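# Push the rest of the conveyor roller into the bag

## Task

The conveyor roller already sits partly inside the cloth bag. Get the remainder inside too, so that no portion of the roller is left poking out of the bag.

## Robot and tools

Robot: two arms, left_arm and right_arm. right_arm has a five-finger right hand; left_arm has its mirror image, a left hand. Base positions in the scene frame: left_arm at (+0.008, +0.437, 0) m, right_arm at (-0.013, -0.322, 0) m, each turned only slightly about z. A camera stand sits behind the arms. Objects may get a brief outside push now and then.

Frames. Scene frame: origin at table-top height between the two nominal bases, +z up, +x out over the table, left_arm toward +y. Fixed cameras and the table use the scene frame. Reported hand positions (end_effector_position, metres), quaternions (end_effector_quat_wxyz) and velocities are in each arm's own base frame. Movement offsets are along the axes of that arm's current Hand target. Hand point: a spot 0.05 m in front of the palm, 0.15 m from the wrist face along the fingers. Its +z runs along straight fingers, +y out of the palm, +x across the palm away from the thumb on the right hand, toward the thumb on the left. Straight fingers extend 0.06-0.07 m past the point and lie 0.06 m behind it along -y. A bracket on the little-finger side of the wrist can strike things; with fingers level the wrist can hang up to 0.11 m (palm down) or 0.23 m (palm up) below the point and reach the table first.

The 28-number row (one row covers both arms, every value in [-1, 1]): left_arm dx, dy, dz, rx, ry, rz; left hand little, ring, middle, index, thumb_bend, thumb_turn, force_limit, speed; then the same fourteen for right_arm. dx..rz are an offset, not a pose: counted from the Hand target at the start of the action or move, in that target's axes; 1.0 equals 0.6 m or 180 degrees; rx, ry, rz form one rotation vector. Sending the same offset again moves the arm further. Six zeros re-request the current Hand target. Finger and thumb values are absolute targets: +1 open/straight, -1 closed; thumb_turn -1 puts the thumb opposite the fingers. force_limit maps -1..+1 to about 0..10 N at the fingertip (0..15 N for the thumb motors); speed rises from near zero at -1 to full at +0.48 and above. There is no 'no change' value: to keep a hand as is, resend the last eight numbers you actually sent it (before any were sent, use hand_measured plus hand_force_limit and hand_speed). A thumb-in grip holds things about 0.035-0.065 m thick, or a handle down to 0.025 m. For a gentle grip close with speed -0.94 or lower. To squeeze harder raise force_limit and send a target more closed than hand_measured; to loosen send one more open.

Tools.
execute_actions(actions, cameras): actions is a list of actions; each action is up to 15 rows, one per 1/30 s step, the last row repeated to fill 15. Every row is an offset from the start of that action, not from the previous row. Images come back only if actions is empty or cameras names them ("all" or names among cam_high, cam_low, cam_left_wrist, cam_right_wrist).
move(target, speed, blend, stop_force, zero, blocking, cameras): target is one 28-number row or a list of up to 15 rows, all offsets from the same starting Hand targets. Straight paths, no obstacle avoidance, finished together, 10 s cap. speed in m/s, 0.002-3.6, default 0.25 (turns up to twice that in rad/s). blend in m rounds corners in a list. stop_force, 3-120 N, ends an arm's path when its wrist sensor feels that much push against its motion; do not rely on it while the hand rotates, and omit it when backing off a contact. zero (default true) re-zeroes before the move. blocking=false returns after 0.5 s and cannot be combined with stop_force. The result adds a 'move:' line: done, off_target, moving, held or fault, plus limits such as paced or held. Avoid paths close to an arm's own base.
wait(seconds 0-10), stop() to brake a running move, zoom_image(camera, region [x0,y0,x1,y1] pixels, max 504x504, on the latest images), show_instructions() for reference pages, zero_wrist_force(arm), finished_scene(scene=1) to end (irreversible).

Results: Hand target (last commanded pose after clipping; next offsets count from it), hand position and velocities, joint positions and torques, Wrist force/torque in the end-effector axes (plus the peak since last shown), hand_measured, hand_stopped_by (moving, target, force, stalled, fault), hand_load_n (positive when pushed open; a lost grip shows as load near 0), motor temperatures. Joint velocities may read 'within noise'. The hand often rests short of the Hand target; send the gap as an offset. Orientation commands are clipped to 32 degrees from the measured one per step.

Cautions: arms are stiff; aiming past a firm contact causes hard pushes. Contact torque at the joint limits (132 N m large joints, 24.6 N m wrist) or about 150 N outside force stops the arm for 10 s. Contact between the two arms, including one hand gripping the other, can fail the scene. Do not strike fixed or heavy things hard, drop or fling the roller, release it while moving, or let anything leave the table. Motors heat when holding loads or straining; 85 °C brakes the arm for 30-60 s. The roller must stay fully inside the bag once the robot lets go.

Each tool is called as name([rows], argument=value, ...), one row to a line, values as JSON.

Reference images:

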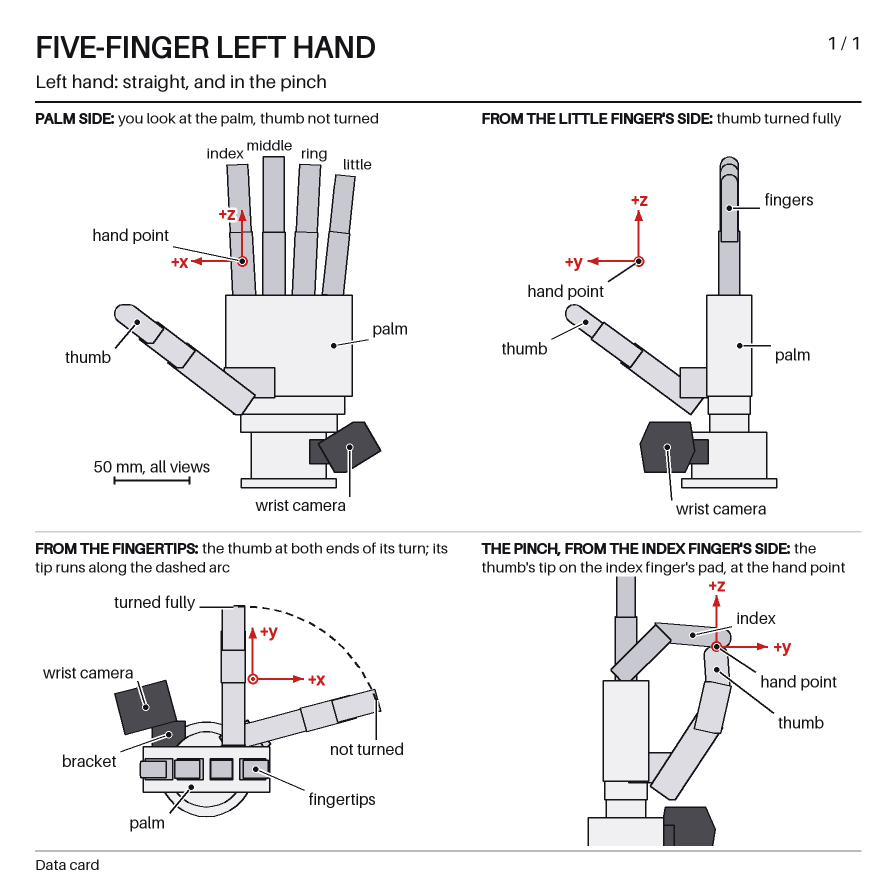

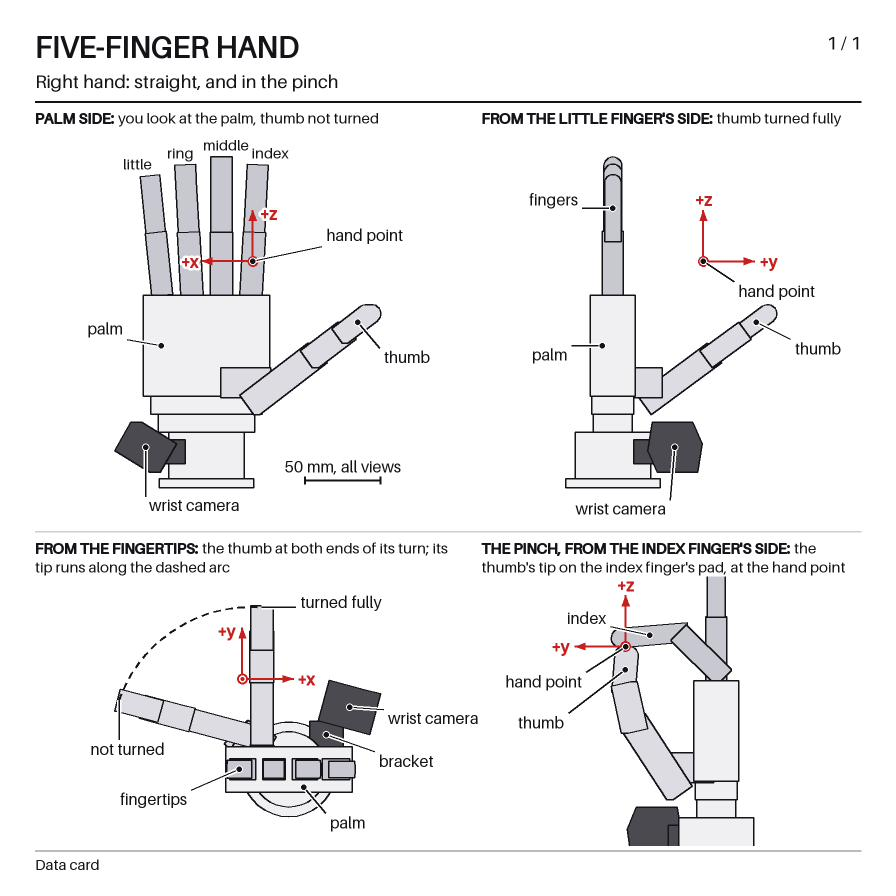

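## Session

execute_actions(actions=[])

Scene clock: 0.00 s.
left_arm: end_effector_position=(+0.6639, -0.6917, +0.1582) hand_measured=(+1.000, +1.000, +1.000, +1.000, +1.000, +1.000) hand_load_n=(+0.0, +0.0, +0.0, +0.0, +0.0, +0.0) hand_stopped_by=(target, target, target, target, target, target) hand_force_limit=0.00 hand_speed=-0.80 end_effector_quat_wxyz=(+0.674, +0.618, +0.389, -0.112) | right_arm: end_effector_position=(+0.6807, -0.0864, +0.1880) hand_measured=(+1.000, +1.000, +1.000, +1.000, +1.000, +1.000) hand_load_n=(+0.0, +0.0, +0.0, +0.0, +0.0, +0.0) hand_stopped_by=(target, target, target, target, target, target) hand_force_limit=0.00 hand_speed=-0.80 end_effector_quat_wxyz=(-0.099, -0.340, +0.857, -0.374)
Joint positions: left_arm=[2.572 -2.505 -1.072 3.498 -0.969 -0.681] | right_arm=[-0.13 -0.484 0.293 1.517 2.335 -2.554]
Joint velocities: within noise
Joint torques (N m): no reading
Motor temperatures (°C): left_arm=[48 40 44 38 46 49] | right_arm=[47 30 36 44 52 44]
Wrist force (N): no reading
Wrist torque (N m): no reading
Wrist force, peak (N): no reading
Hand target: left_arm +0.6639, -0.6917, +0.1582; +0.674, +0.618, +0.389, -0.112 | right_arm +0.6807, -0.0864, +0.1880; -0.099, -0.340, +0.857, -0.374

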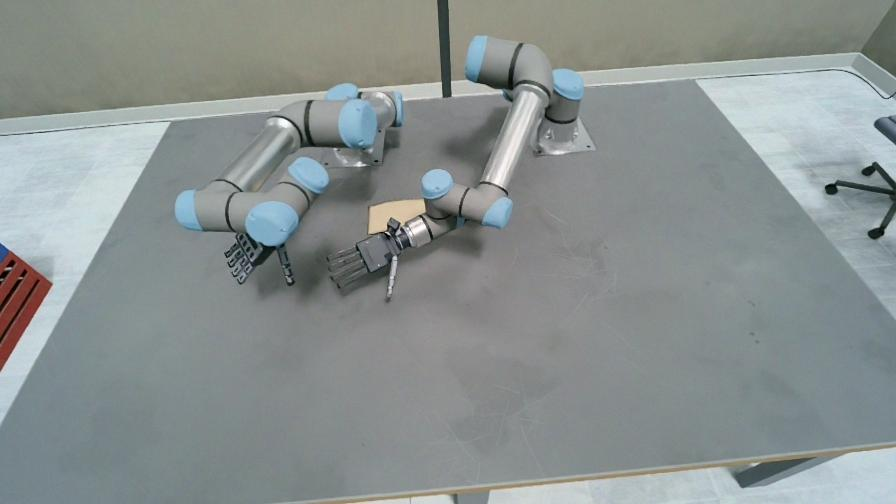

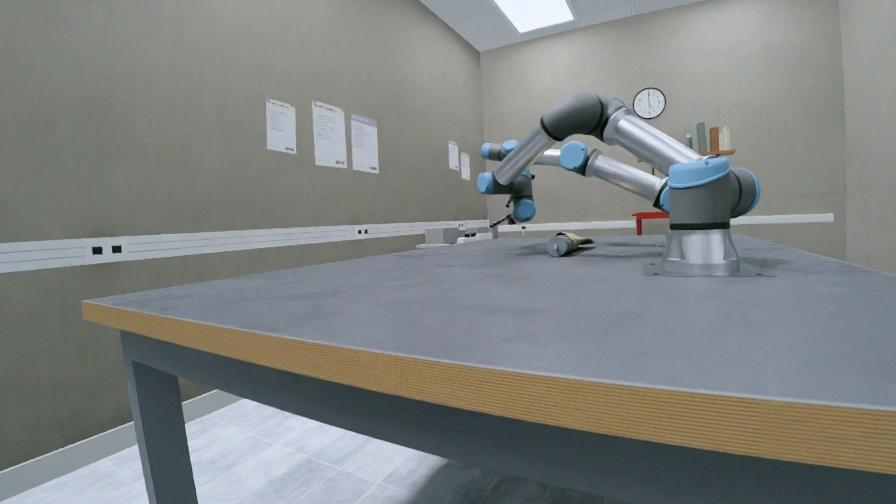

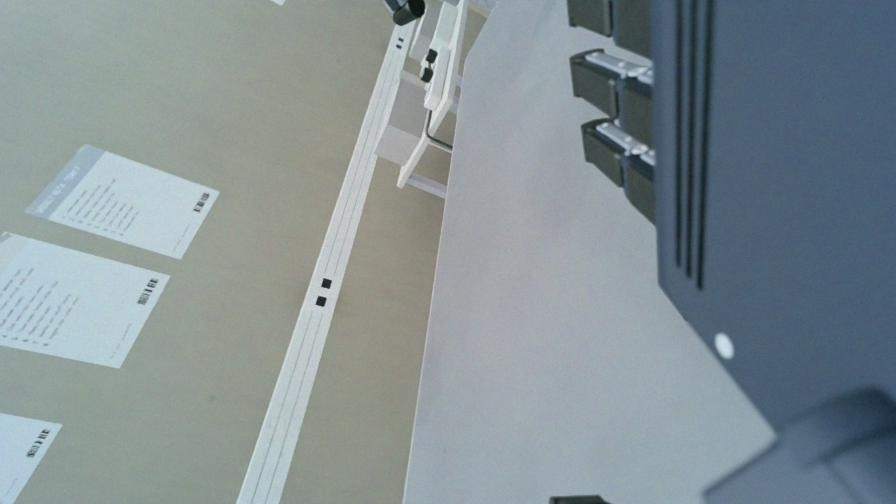

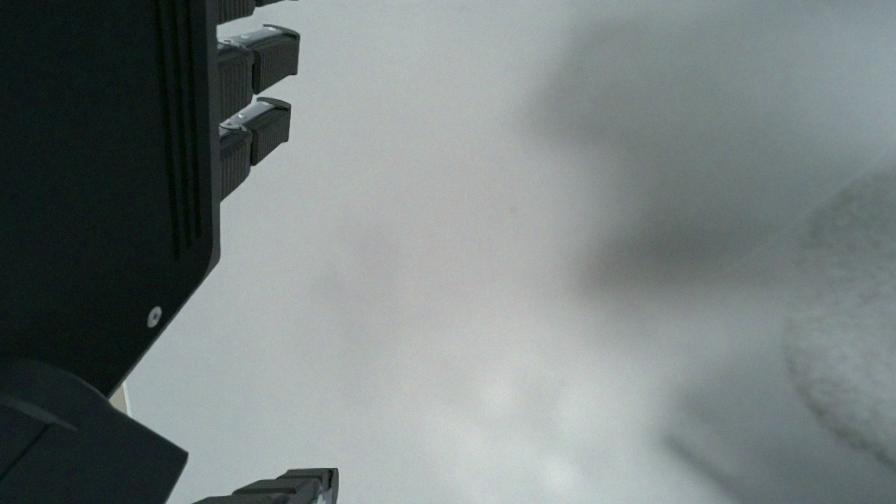

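zoom_image(camera="cam_high", region=[320, 150, 520, 300])

zoom_image(camera="cam_low", region=[480, 180, 660, 290])

Scaled by 2.520.

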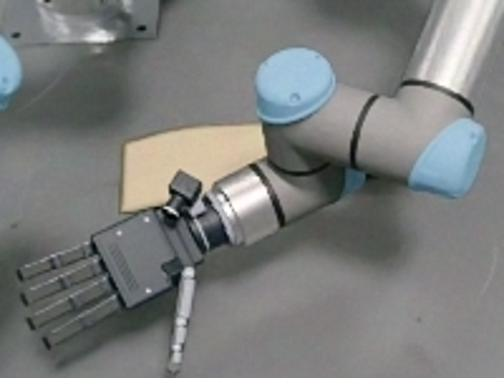

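Scaled by 2.800.

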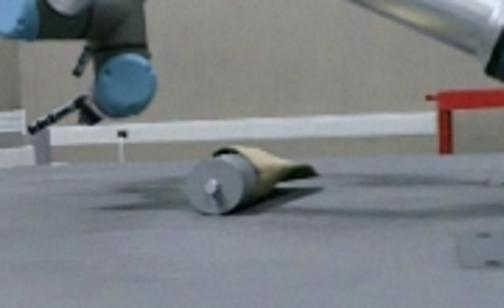

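move([
  [-0.166,0.186,-0.017,0,0,0,1,1,1,1,1,1,0,-0.8,0,0,0,0,0,0,1,1,1,1,1,1,0,-0.8],
  [-0.169,0.306,-0.897,0,0,0,1,1,1,1,1,1,0,-0.8,0,0,0,0,0,0,1,1,1,1,1,1,0,-0.8],
], speed=0.3, blend=0.05, cameras=["all"])

Scene clock: 44.50 s.
left_arm: end_effector_position=(+0.5041, -0.1915, +0.3976) hand_measured=(+1.000, +1.000, +1.000, +1.000, +1.000, +1.000) hand_load_n=(+0.0, +0.0, +0.0, +0.0, +0.0, +0.0) hand_stopped_by=(target, target, target, target, target, target) hand_force_limit=0.00 hand_speed=-0.80 end_effector_quat_wxyz=(+0.697, +0.593, +0.391, -0.100) | right_arm: end_effector_position=(+0.6807, -0.0864, +0.1880) hand_measured=(+1.000, +1.000, +1.000, +1.000, +1.000, +1.000) hand_load_n=(+0.0, +0.0, +0.0, +0.0, +0.0, +0.0) hand_stopped_by=(target, target, target, target, target, target) hand_force_limit=0.00 hand_speed=-0.80 end_effector_quat_wxyz=(-0.099, -0.340, +0.857, -0.374)
Joint positions: left_arm=[3.568 -1.567 -1.911 2.892 -0.015 -0.14] | right_arm=[-0.13 -0.484 0.293 1.517 2.335 -2.554]
Joint torques (N m): left_arm=[12.76 26.02 11.75 0 1.17 -0.54] | right_arm=[-0.33 -57.18 -18.98 2.08 0.94 0.02]
Wrist force (N): left_arm=[0.2 -0.1 -0.3] | right_arm=[-0.1 -0.1 -0.1]
Wrist torque (N m): left_arm=[0.00 -0.02 0.04] | right_arm=[-0.02 0.02 -0.01]
Wrist force, peak (N): left_arm=[1.5 -1.8 -0.1] | right_arm=[-0.2 -0.2 0.4]
Hand target: left_arm +0.5038, -0.1909, +0.3976; +0.674, +0.618, +0.389, -0.112 | right_arm +0.6807, -0.0864, +0.1880; -0.099, -0.340, +0.857, -0.374
Off the commanded pose: left_arm 0.001 m, 4 deg | right_arm 0.000 m, 0 deg.
move: off_target (left_arm)
camera_calibration:
cam_left_wrist: T_world_to_cam=[[-0.411038, -0.163248, -0.896882, 0.533957], [0.476813, 0.800032, -0.364141, 0.0571546], [0.77698, -0.577321, -0.251005, -0.290681], [0, 0, 0, 1]] pos_world=[0.418078, -0.126375, 0.426746]

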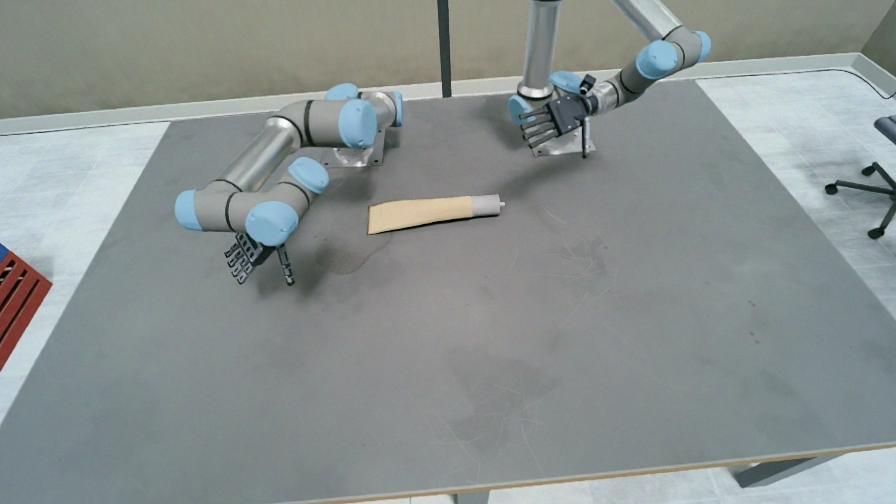

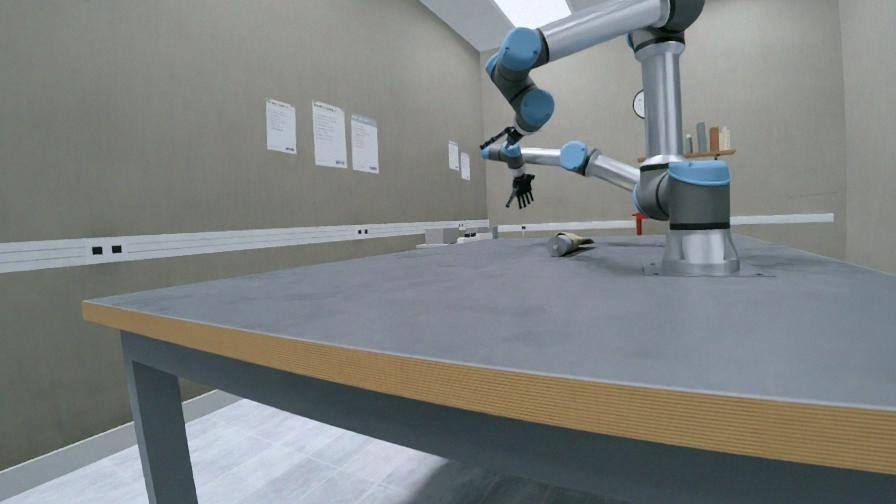

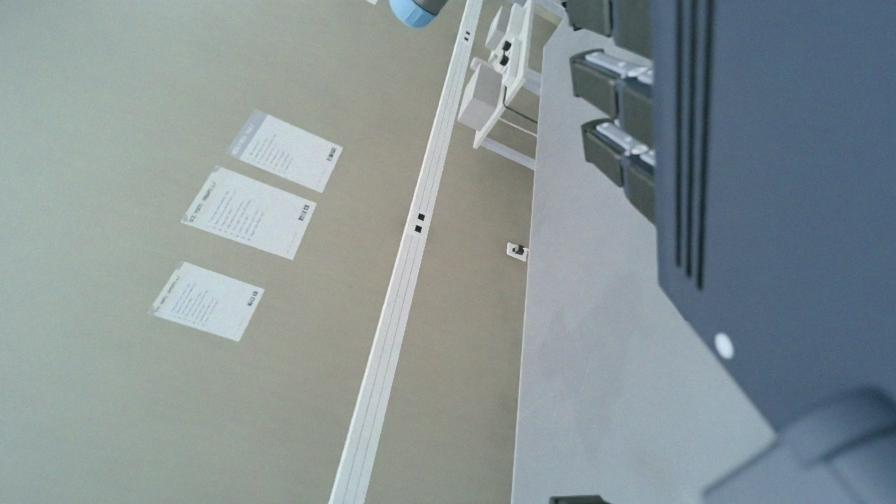

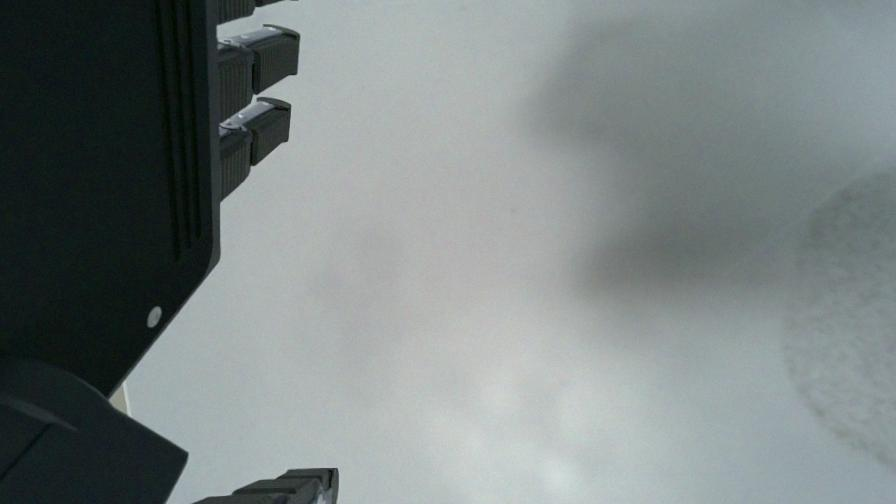

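zoom_image(camera="cam_high", region=[350, 170, 530, 260])

zoom_image(camera="cam_low", region=[530, 220, 610, 270])

Scaled by 2.800.

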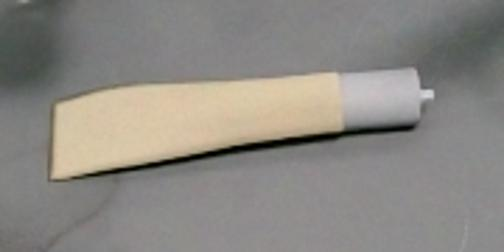

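Scaled by 6.300.

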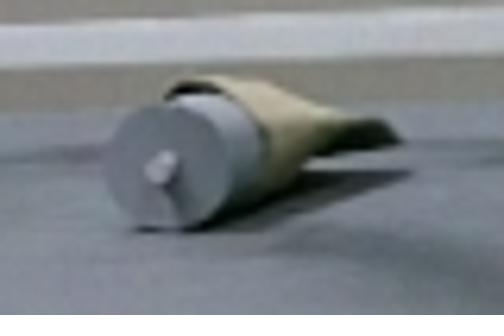

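move(target=[-0.03,-0.05,-0.02,0.0802,0.2564,-0.6861,1,1,1,1,1,1,0,-0.8,0.1047,0.4805,-0.3585,-0.2479,-0.0712,0.2146,1,1,1,1,1,1,0,-0.8], speed=0.3, cameras=["all"])

Scene clock: 151.97 s.
left_arm: end_effector_position=(+0.4681, -0.1922, +0.3879) hand_measured=(+1.000, +1.000, +1.000, +1.000, +1.000, +1.000) hand_load_n=(+0.0, +0.0, +0.0, +0.0, +0.0, -0.5) hand_stopped_by=(target, target, target, target, target, target) hand_force_limit=0.00 hand_speed=-0.80 end_effector_quat_wxyz=(-0.010, +0.020, +0.887, -0.462) | right_arm: end_effector_position=(+0.4262, +0.1754, +0.1999) hand_measured=(+1.000, +1.000, +1.000, +1.000, +1.000, +1.000) hand_load_n=(+0.0, +0.0, +0.0, -0.5, +0.0, +0.0) hand_stopped_by=(target, target, target, target, target, target) hand_force_limit=0.00 hand_speed=-0.80 end_effector_quat_wxyz=(+0.000, -0.021, +1.000, +0.000)
Joint positions: left_arm=[3.362 -2.035 -1.099 1.205 -0.658 -1.129] | right_arm=[-0.048 -1.288 1.6 1.259 1.572 -1.661]
Joint torques (N m): left_arm=[-6.68 42.85 6.38 -1.02 2.87 1.53] | right_arm=[-9.11 -23.8 -29.33 4.11 0.39 -1.83]
Wrist force (N): left_arm=[-1.6 1.0 0.0] | right_arm=[1.7 -2.0 1.1]
Wrist torque (N m): left_arm=[0.24 0.16 0.00] | right_arm=[-0.19 -0.11 0.10]
Wrist force, peak (N): left_arm=[-1.9 1.2 0.1] | right_arm=[2.3 -1.6 1.2]
Hand target: left_arm +0.4681, -0.1922, +0.3879; -0.010, +0.019, +0.887, -0.462 | right_arm +0.4263, +0.1753, +0.1999; +0.000, -0.021, +1.000, +0.000
Off the commanded pose: left_arm 0.000 m, 0 deg | right_arm 0.000 m, 0 deg.
move: done
camera_calibration:
cam_left_wrist: T_world_to_cam=[[-0.288484, -0.524354, 0.801143, -0.275036], [-0.796606, 0.595658, 0.103012, 0.446889], [-0.531222, -0.608478, -0.589541, 0.472113], [0, 0, 0, 1]] pos_world=[0.527448, -0.123139, 0.452638]
cam_right_wrist: T_world_to_cam=[[-0.311977, 0.949395, 0.0363406, -0.0487243], [0.803609, 0.24328, 0.543164, -0.500005], [0.506836, 0.198658, -0.83884, 0.031257], [0, 0, 0, 1]] pos_world=[0.370765, 0.16169, 0.299575]

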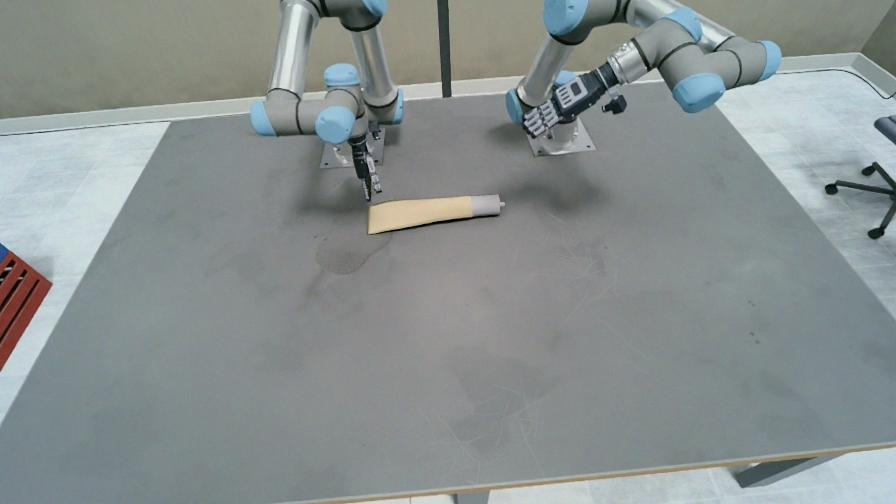

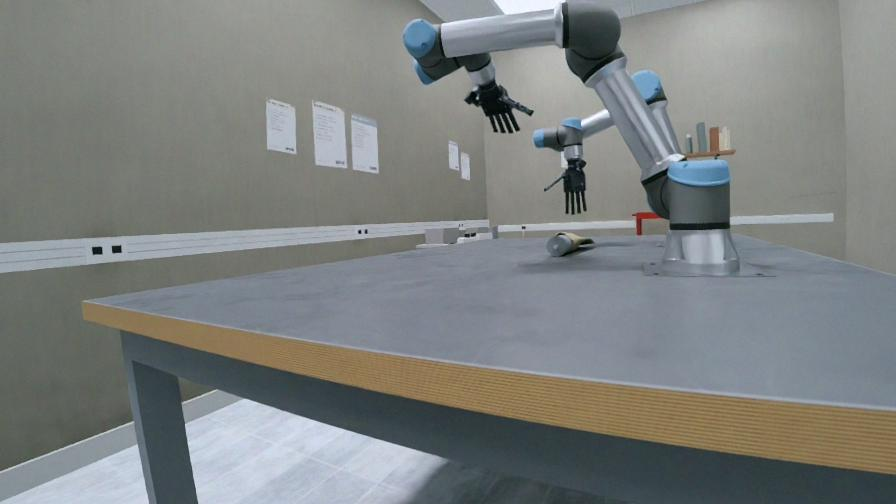

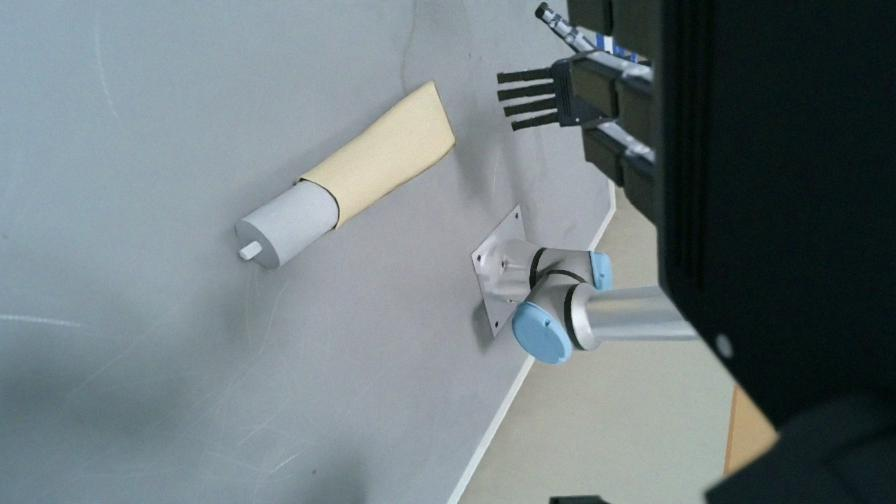

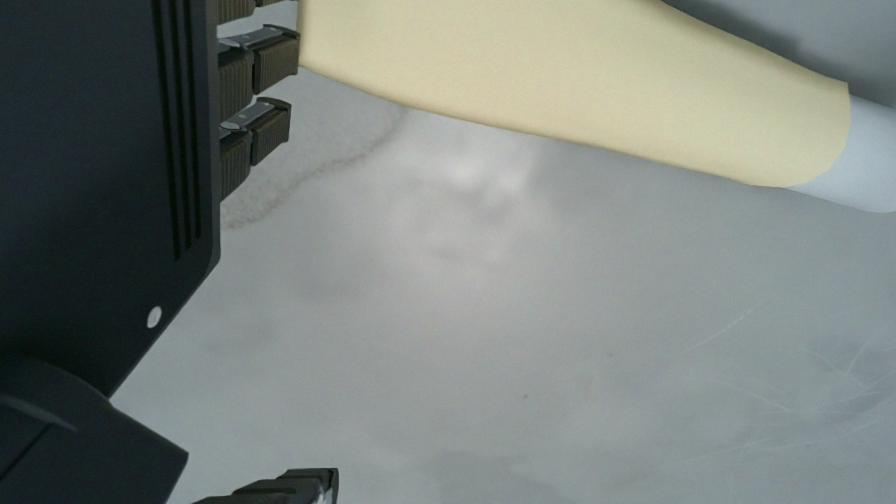

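zoom_image(camera="cam_left_wrist", region=[220, 70, 470, 280])

zoom_image(camera="cam_low", region=[530, 150, 610, 270])

Scaled by 2.016.

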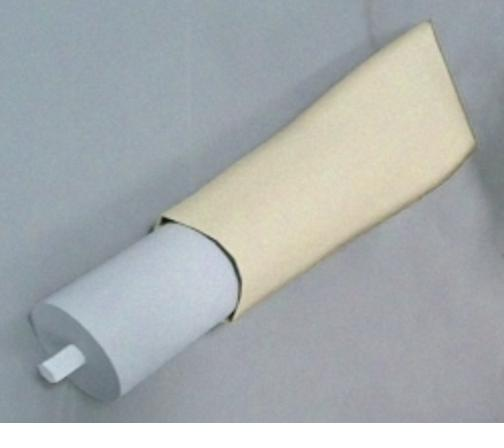

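Scaled by 4.200.

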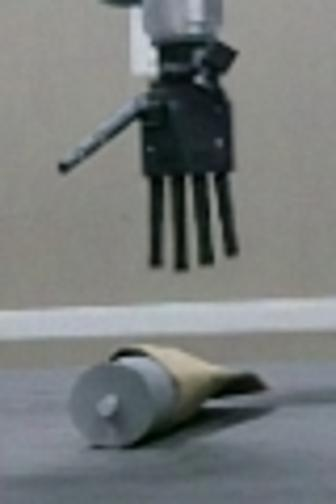

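move(target=[0.1937,0.4272,0.1685,0,0,0,1,1,1,1,1,1,0,-0.8,0,0,0.12,0,0,0,1,1,1,1,1,1,0,-0.8], speed=0.15, cameras=["all"])

Scene clock: 182.23 s.
left_arm: end_effector_position=(+0.3549, -0.1231, +0.1199) hand_measured=(+1.000, +1.000, +1.000, +1.000, +1.000, +1.000) hand_load_n=(+0.0, +0.0, +0.0, +0.0, +0.0, +0.0) hand_stopped_by=(target, target, target, target, target, target) hand_force_limit=0.00 hand_speed=-0.80 end_effector_quat_wxyz=(-0.010, +0.019, +0.887, -0.462) | right_arm: end_effector_position=(+0.4261, +0.1753, +0.1278) hand_measured=(+1.000, +1.000, +1.000, +1.000, +1.000, +1.000) hand_load_n=(+0.0, +0.0, +0.0, +0.0, +0.0, +0.0) hand_stopped_by=(target, target, target, target, target, target) hand_force_limit=0.00 hand_speed=-0.80 end_effector_quat_wxyz=(+0.000, -0.021, +1.000, +0.000)
Joint positions: left_arm=[3.602 -2.029 -1.936 1.79 -0.77 -0.805] | right_arm=[-0.049 -1.222 1.71 1.084 1.572 -1.661]
Joint torques (N m): left_arm=[-10.82 36.13 13.33 -2.86 3.37 -1.46] | right_arm=[-8.57 -39.84 -29.85 4.23 0.46 -2.37]
Wrist force (N): left_arm=[-1.3 1.1 -0.2] | right_arm=[1.5 -2.0 1.2]
Wrist torque (N m): left_arm=[0.28 0.11 0.12] | right_arm=[-0.20 -0.06 0.08]
Wrist force, peak (N): left_arm=[-0.8 2.2 0.4] | right_arm=[2.0 -2.3 1.2]
Hand target: left_arm +0.3549, -0.1232, +0.1199; -0.010, +0.019, +0.887, -0.462 | right_arm +0.4262, +0.1752, +0.1279; +0.000, -0.021, +1.000, +0.000
Off the commanded pose: left_arm 0.000 m, 0 deg | right_arm 0.000 m, 0 deg.
move: done
camera_calibration:
cam_left_wrist: T_world_to_cam=[[-0.287972, -0.524256, 0.801391, -0.0570082], [-0.796771, 0.595406, 0.103192, 0.343183], [-0.531252, -0.608809, -0.589172, 0.295954], [0, 0, 0, 1]] pos_world=[0.414247, -0.0540405, 0.18464]
cam_right_wrist: T_world_to_cam=[[-0.311798, 0.949446, 0.0365306, -0.0461274], [0.803798, 0.243076, 0.542975, -0.460813], [0.506646, 0.198662, -0.838954, -0.0291072], [0, 0, 0, 1]] pos_world=[0.370765, 0.16159, 0.227476]

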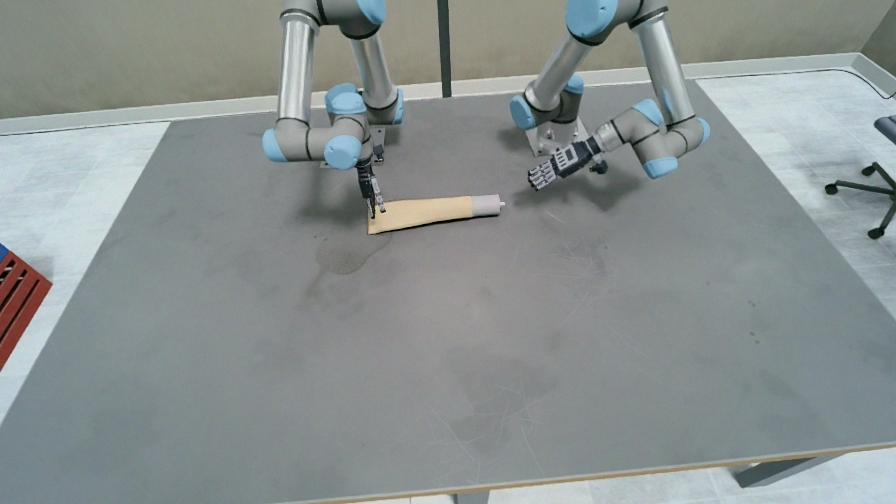

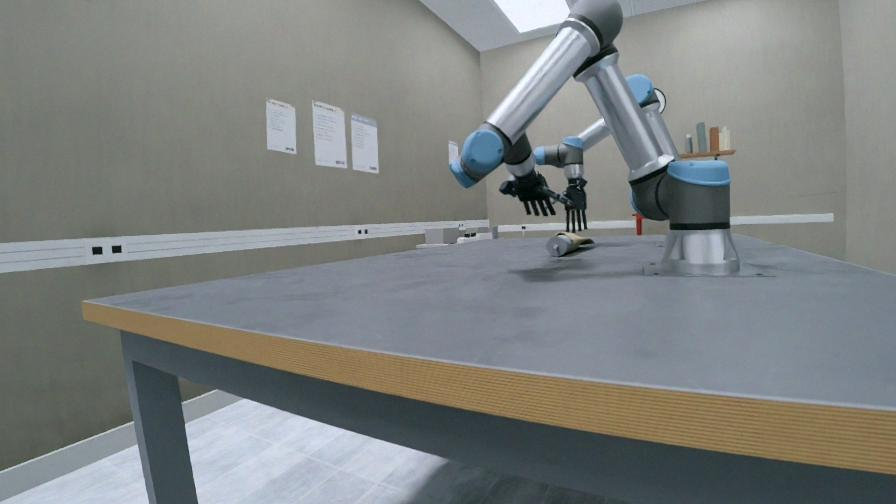

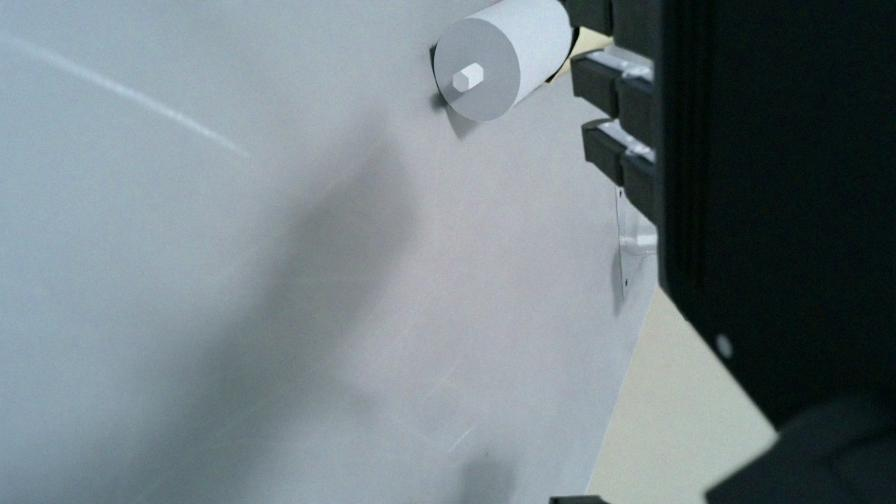

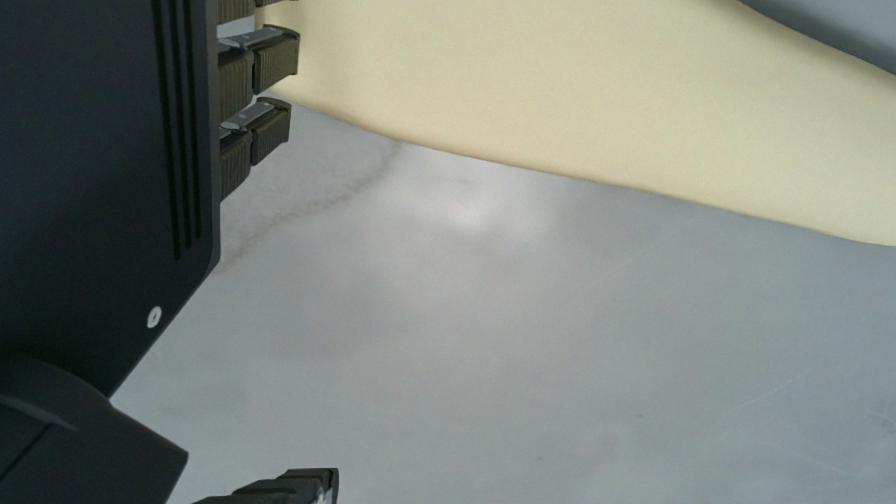

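move(target=[0,0,0,0,0,0,1,1,1,1,1,1,0,-0.8,0,0,0.128,0,0,0,1,1,1,1,1,1,0,-0.8], speed=0.03, stop_force=8, cameras=["cam_high","cam_right_wrist","cam_low"])

Scene clock: 195.50 s.
left_arm: end_effector_position=(+0.3549, -0.1232, +0.1199) hand_measured=(+1.000, +1.000, +1.000, +1.000, +1.000, +1.000) hand_load_n=(+0.0, +0.0, +0.0, +0.0, +0.0, -0.5) hand_stopped_by=(target, target, target, target, target, target) hand_force_limit=0.00 hand_speed=-0.80 end_effector_quat_wxyz=(-0.010, +0.019, +0.887, -0.462) | right_arm: end_effector_position=(+0.4262, +0.1752, +0.0718) hand_measured=(+1.000, +1.000, +1.000, +1.000, +1.000, +1.000) hand_load_n=(+0.0, +0.0, -1.0, +0.0, +0.0, +0.0) hand_stopped_by=(target, target, target, target, target, target) hand_force_limit=0.00 hand_speed=-0.80 end_effector_quat_wxyz=(+0.000, -0.021, +1.000, +0.000)
Joint positions: left_arm=[3.601 -2.029 -1.936 1.79 -0.77 -0.805] | right_arm=[-0.049 -1.151 1.774 0.949 1.572 -1.661]
Joint torques (N m): left_arm=[-12.08 40.04 1.36 -0.05 2.98 1.51] | right_arm=[-5.44 -39.15 -26.43 0.19 0.26 -2.24]
Wrist force (N): left_arm=[-1.2 1.0 -0.3] | right_arm=[1.5 -1.4 -5.2]
Wrist torque (N m): left_arm=[0.27 0.09 0.14] | right_arm=[0.14 0.02 0.09]
Wrist force, peak (N): left_arm=[-1.5 1.2 -0.2] | right_arm=[1.1 -0.9 -42.6]
Hand target: left_arm +0.3549, -0.1232, +0.1199; -0.010, +0.019, +0.887, -0.462 | right_arm +0.4262, +0.1752, +0.0718; +0.000, -0.021, +1.000, +0.000 (not the last commanded pose)
Off the commanded pose: left_arm 0.000 m, 0 deg | right_arm 0.021 m, 0 deg.
move: contact (right_arm)
camera_calibration:
cam_right_wrist: T_world_to_cam=[[-0.311799, 0.949448, 0.0364606, -0.0440696], [0.803678, 0.243069, 0.543157, -0.430392], [0.506837, 0.198658, -0.838839, -0.0761789], [0, 0, 0, 1]] pos_world=[0.370766, 0.16159, 0.171475]
Images, in order (width x height): cam_high 896x504, cam_low 896x504, cam_right_wrist 896x504.

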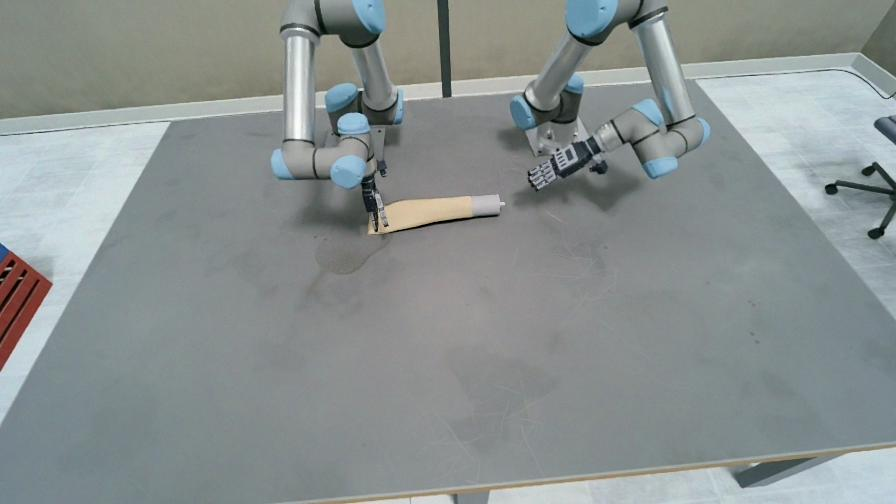

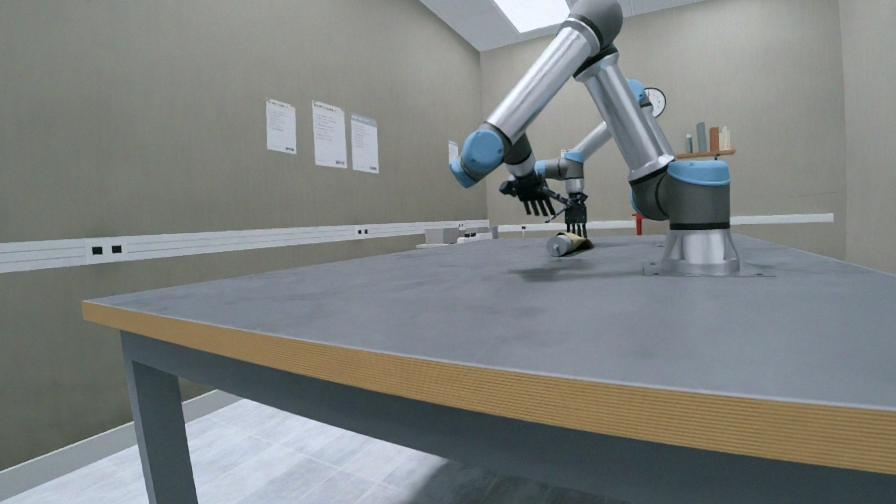

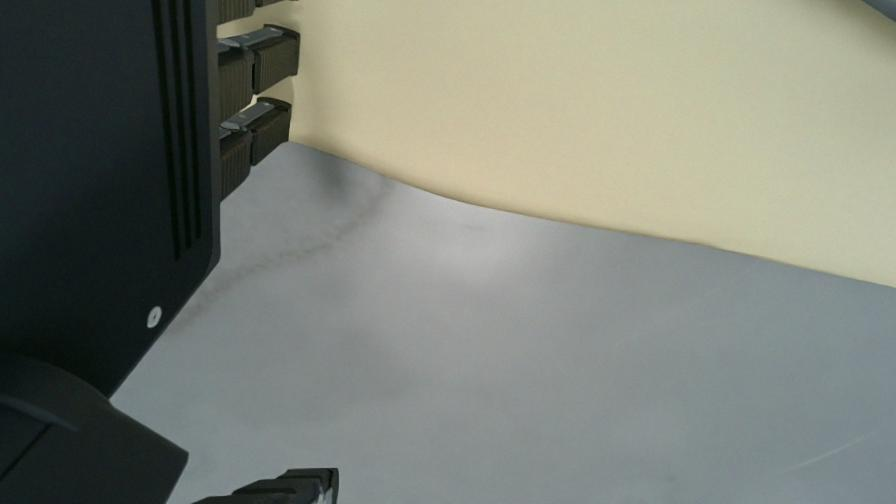

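move([
  [-0.0033,0.1365,0.0957,0,0,0,1,1,1,1,1,1,0,-0.8,0,0,0,0,0,0,1,1,1,1,1,1,0,-0.8],
  [-0.0033,0.0887,0.1639,0,0,0,1,1,1,1,1,1,0,-0.8,0,0,0,0,0,0,1,1,1,1,1,1,0,-0.8],
], speed=0.08, blend=0.01, cameras=["cam_high","cam_left_wrist","cam_low","cam_right_wrist"])

Scene clock: 204.03 s.
left_arm: end_effector_position=(+0.3547, -0.1733, +0.0200) hand_measured=(+1.000, +1.000, +1.000, +1.000, +1.000, +1.000) hand_load_n=(+0.0, +0.0, +0.0, +0.0, +0.0, +0.0) hand_stopped_by=(target, target, target, target, target, target) hand_force_limit=0.00 hand_speed=-0.80 end_effector_quat_wxyz=(-0.010, +0.020, +0.887, -0.462) | right_arm: end_effector_position=(+0.4262, +0.1752, +0.0718) hand_measured=(+1.000, +1.000, +1.000, +1.000, +1.000, +1.000) hand_load_n=(+0.0, +0.0, -1.0, +0.0, +0.0, +0.0) hand_stopped_by=(target, target, target, target, target, target) hand_force_limit=0.00 hand_speed=-0.80 end_effector_quat_wxyz=(+0.000, -0.021, +1.000, +0.000)
Joint positions: left_arm=[3.477 -2.216 -1.955 2.113 -0.705 -0.963] | right_arm=[-0.049 -1.151 1.774 0.949 1.572 -1.661]
Joint torques (N m): left_arm=[8.52 26.75 5.47 -4.11 -1.33 0.69] | right_arm=[7.28 -38.79 -26.48 0.11 0.25 -0.84]
Wrist force (N): left_arm=[-1.4 0.9 -0.1] | right_arm=[1.3 -1.2 -4.7]
Wrist torque (N m): left_arm=[0.24 0.13 0.01] | right_arm=[0.16 0.04 0.09]
Wrist force, peak (N): left_arm=[-1.5 1.7 0.0] | right_arm=[1.5 -1.5 -5.4]
Hand target: left_arm +0.3547, -0.1733, +0.0199; -0.010, +0.019, +0.887, -0.462 | right_arm +0.4262, +0.1752, +0.0718; +0.000, -0.021, +1.000, +0.000
Off the commanded pose: left_arm 0.000 m, 0 deg | right_arm 0.000 m, 0 deg.
move: done
camera_calibration:
cam_left_wrist: T_world_to_cam=[[-0.288428, -0.524291, 0.801204, -0.00312158], [-0.796674, 0.595579, 0.102937, 0.383221], [-0.531149, -0.608609, -0.58947, 0.206431], [0, 0, 0, 1]] pos_world=[0.414048, -0.104239, 0.0847382]
cam_right_wrist: T_world_to_cam=[[-0.311824, 0.949441, 0.0364434, -0.0440559], [0.803668, 0.243099, 0.543158, -0.430393], [0.506837, 0.198658, -0.838839, -0.0761788], [0, 0, 0, 1]] pos_world=[0.370765, 0.16159, 0.171475]

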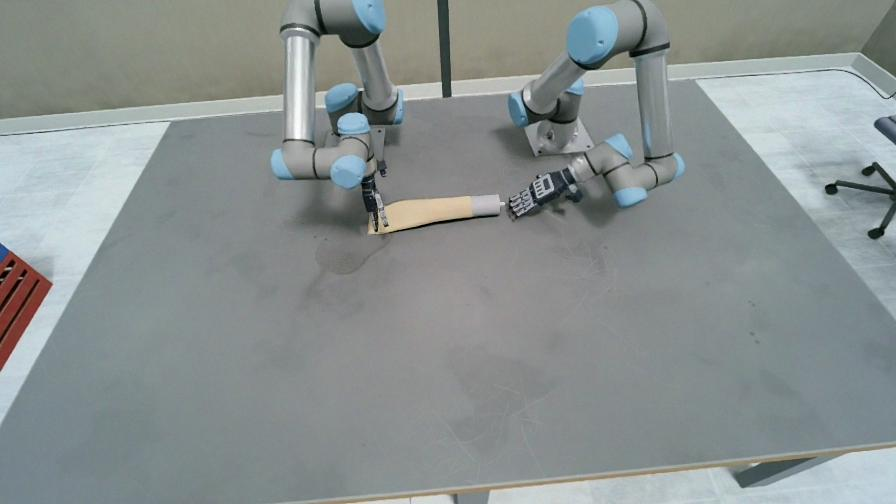

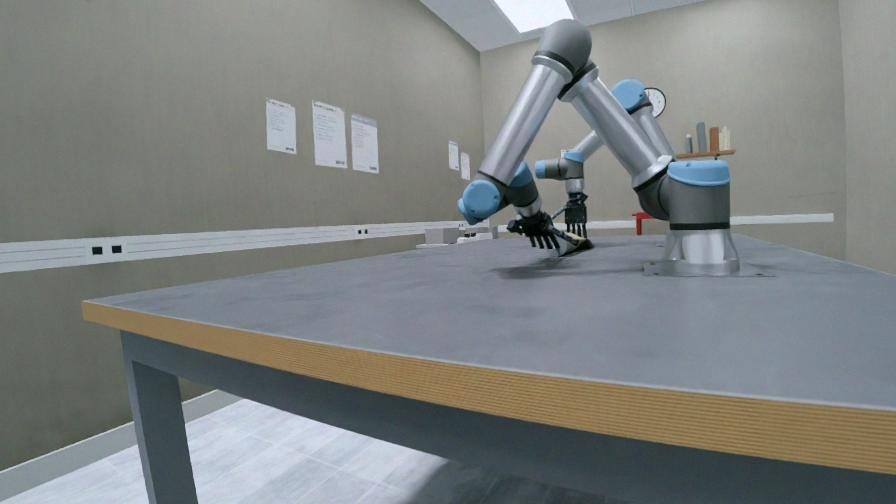

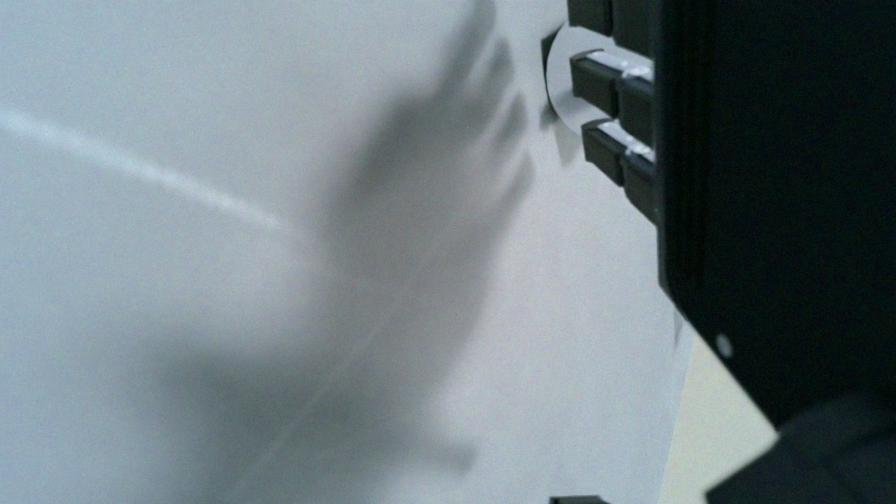

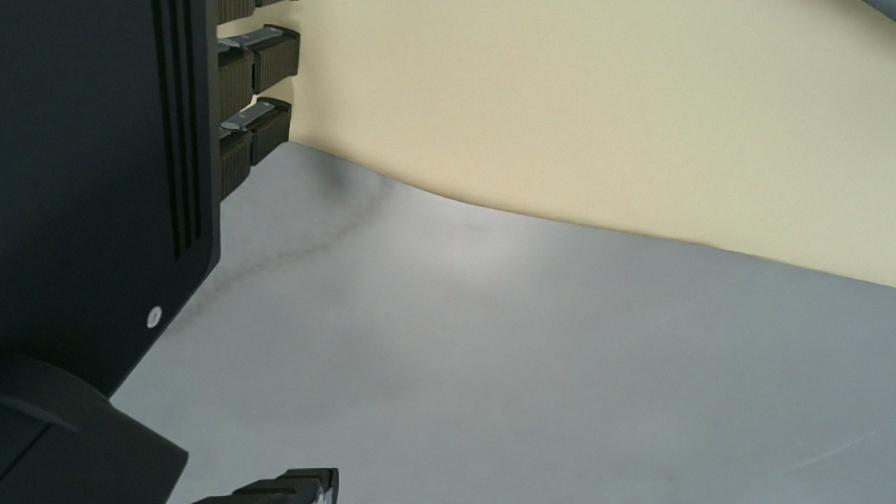

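zoom_image(camera="cam_high", region=[350, 160, 590, 260])

zoom_image(camera="cam_low", region=[500, 190, 620, 270])

Scaled by 2.100.

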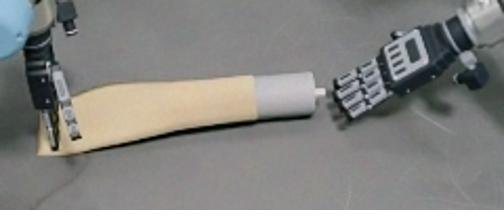

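Scaled by 4.200.

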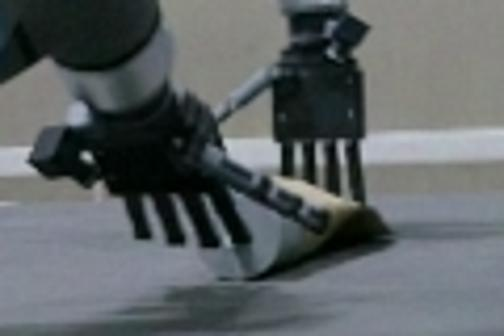

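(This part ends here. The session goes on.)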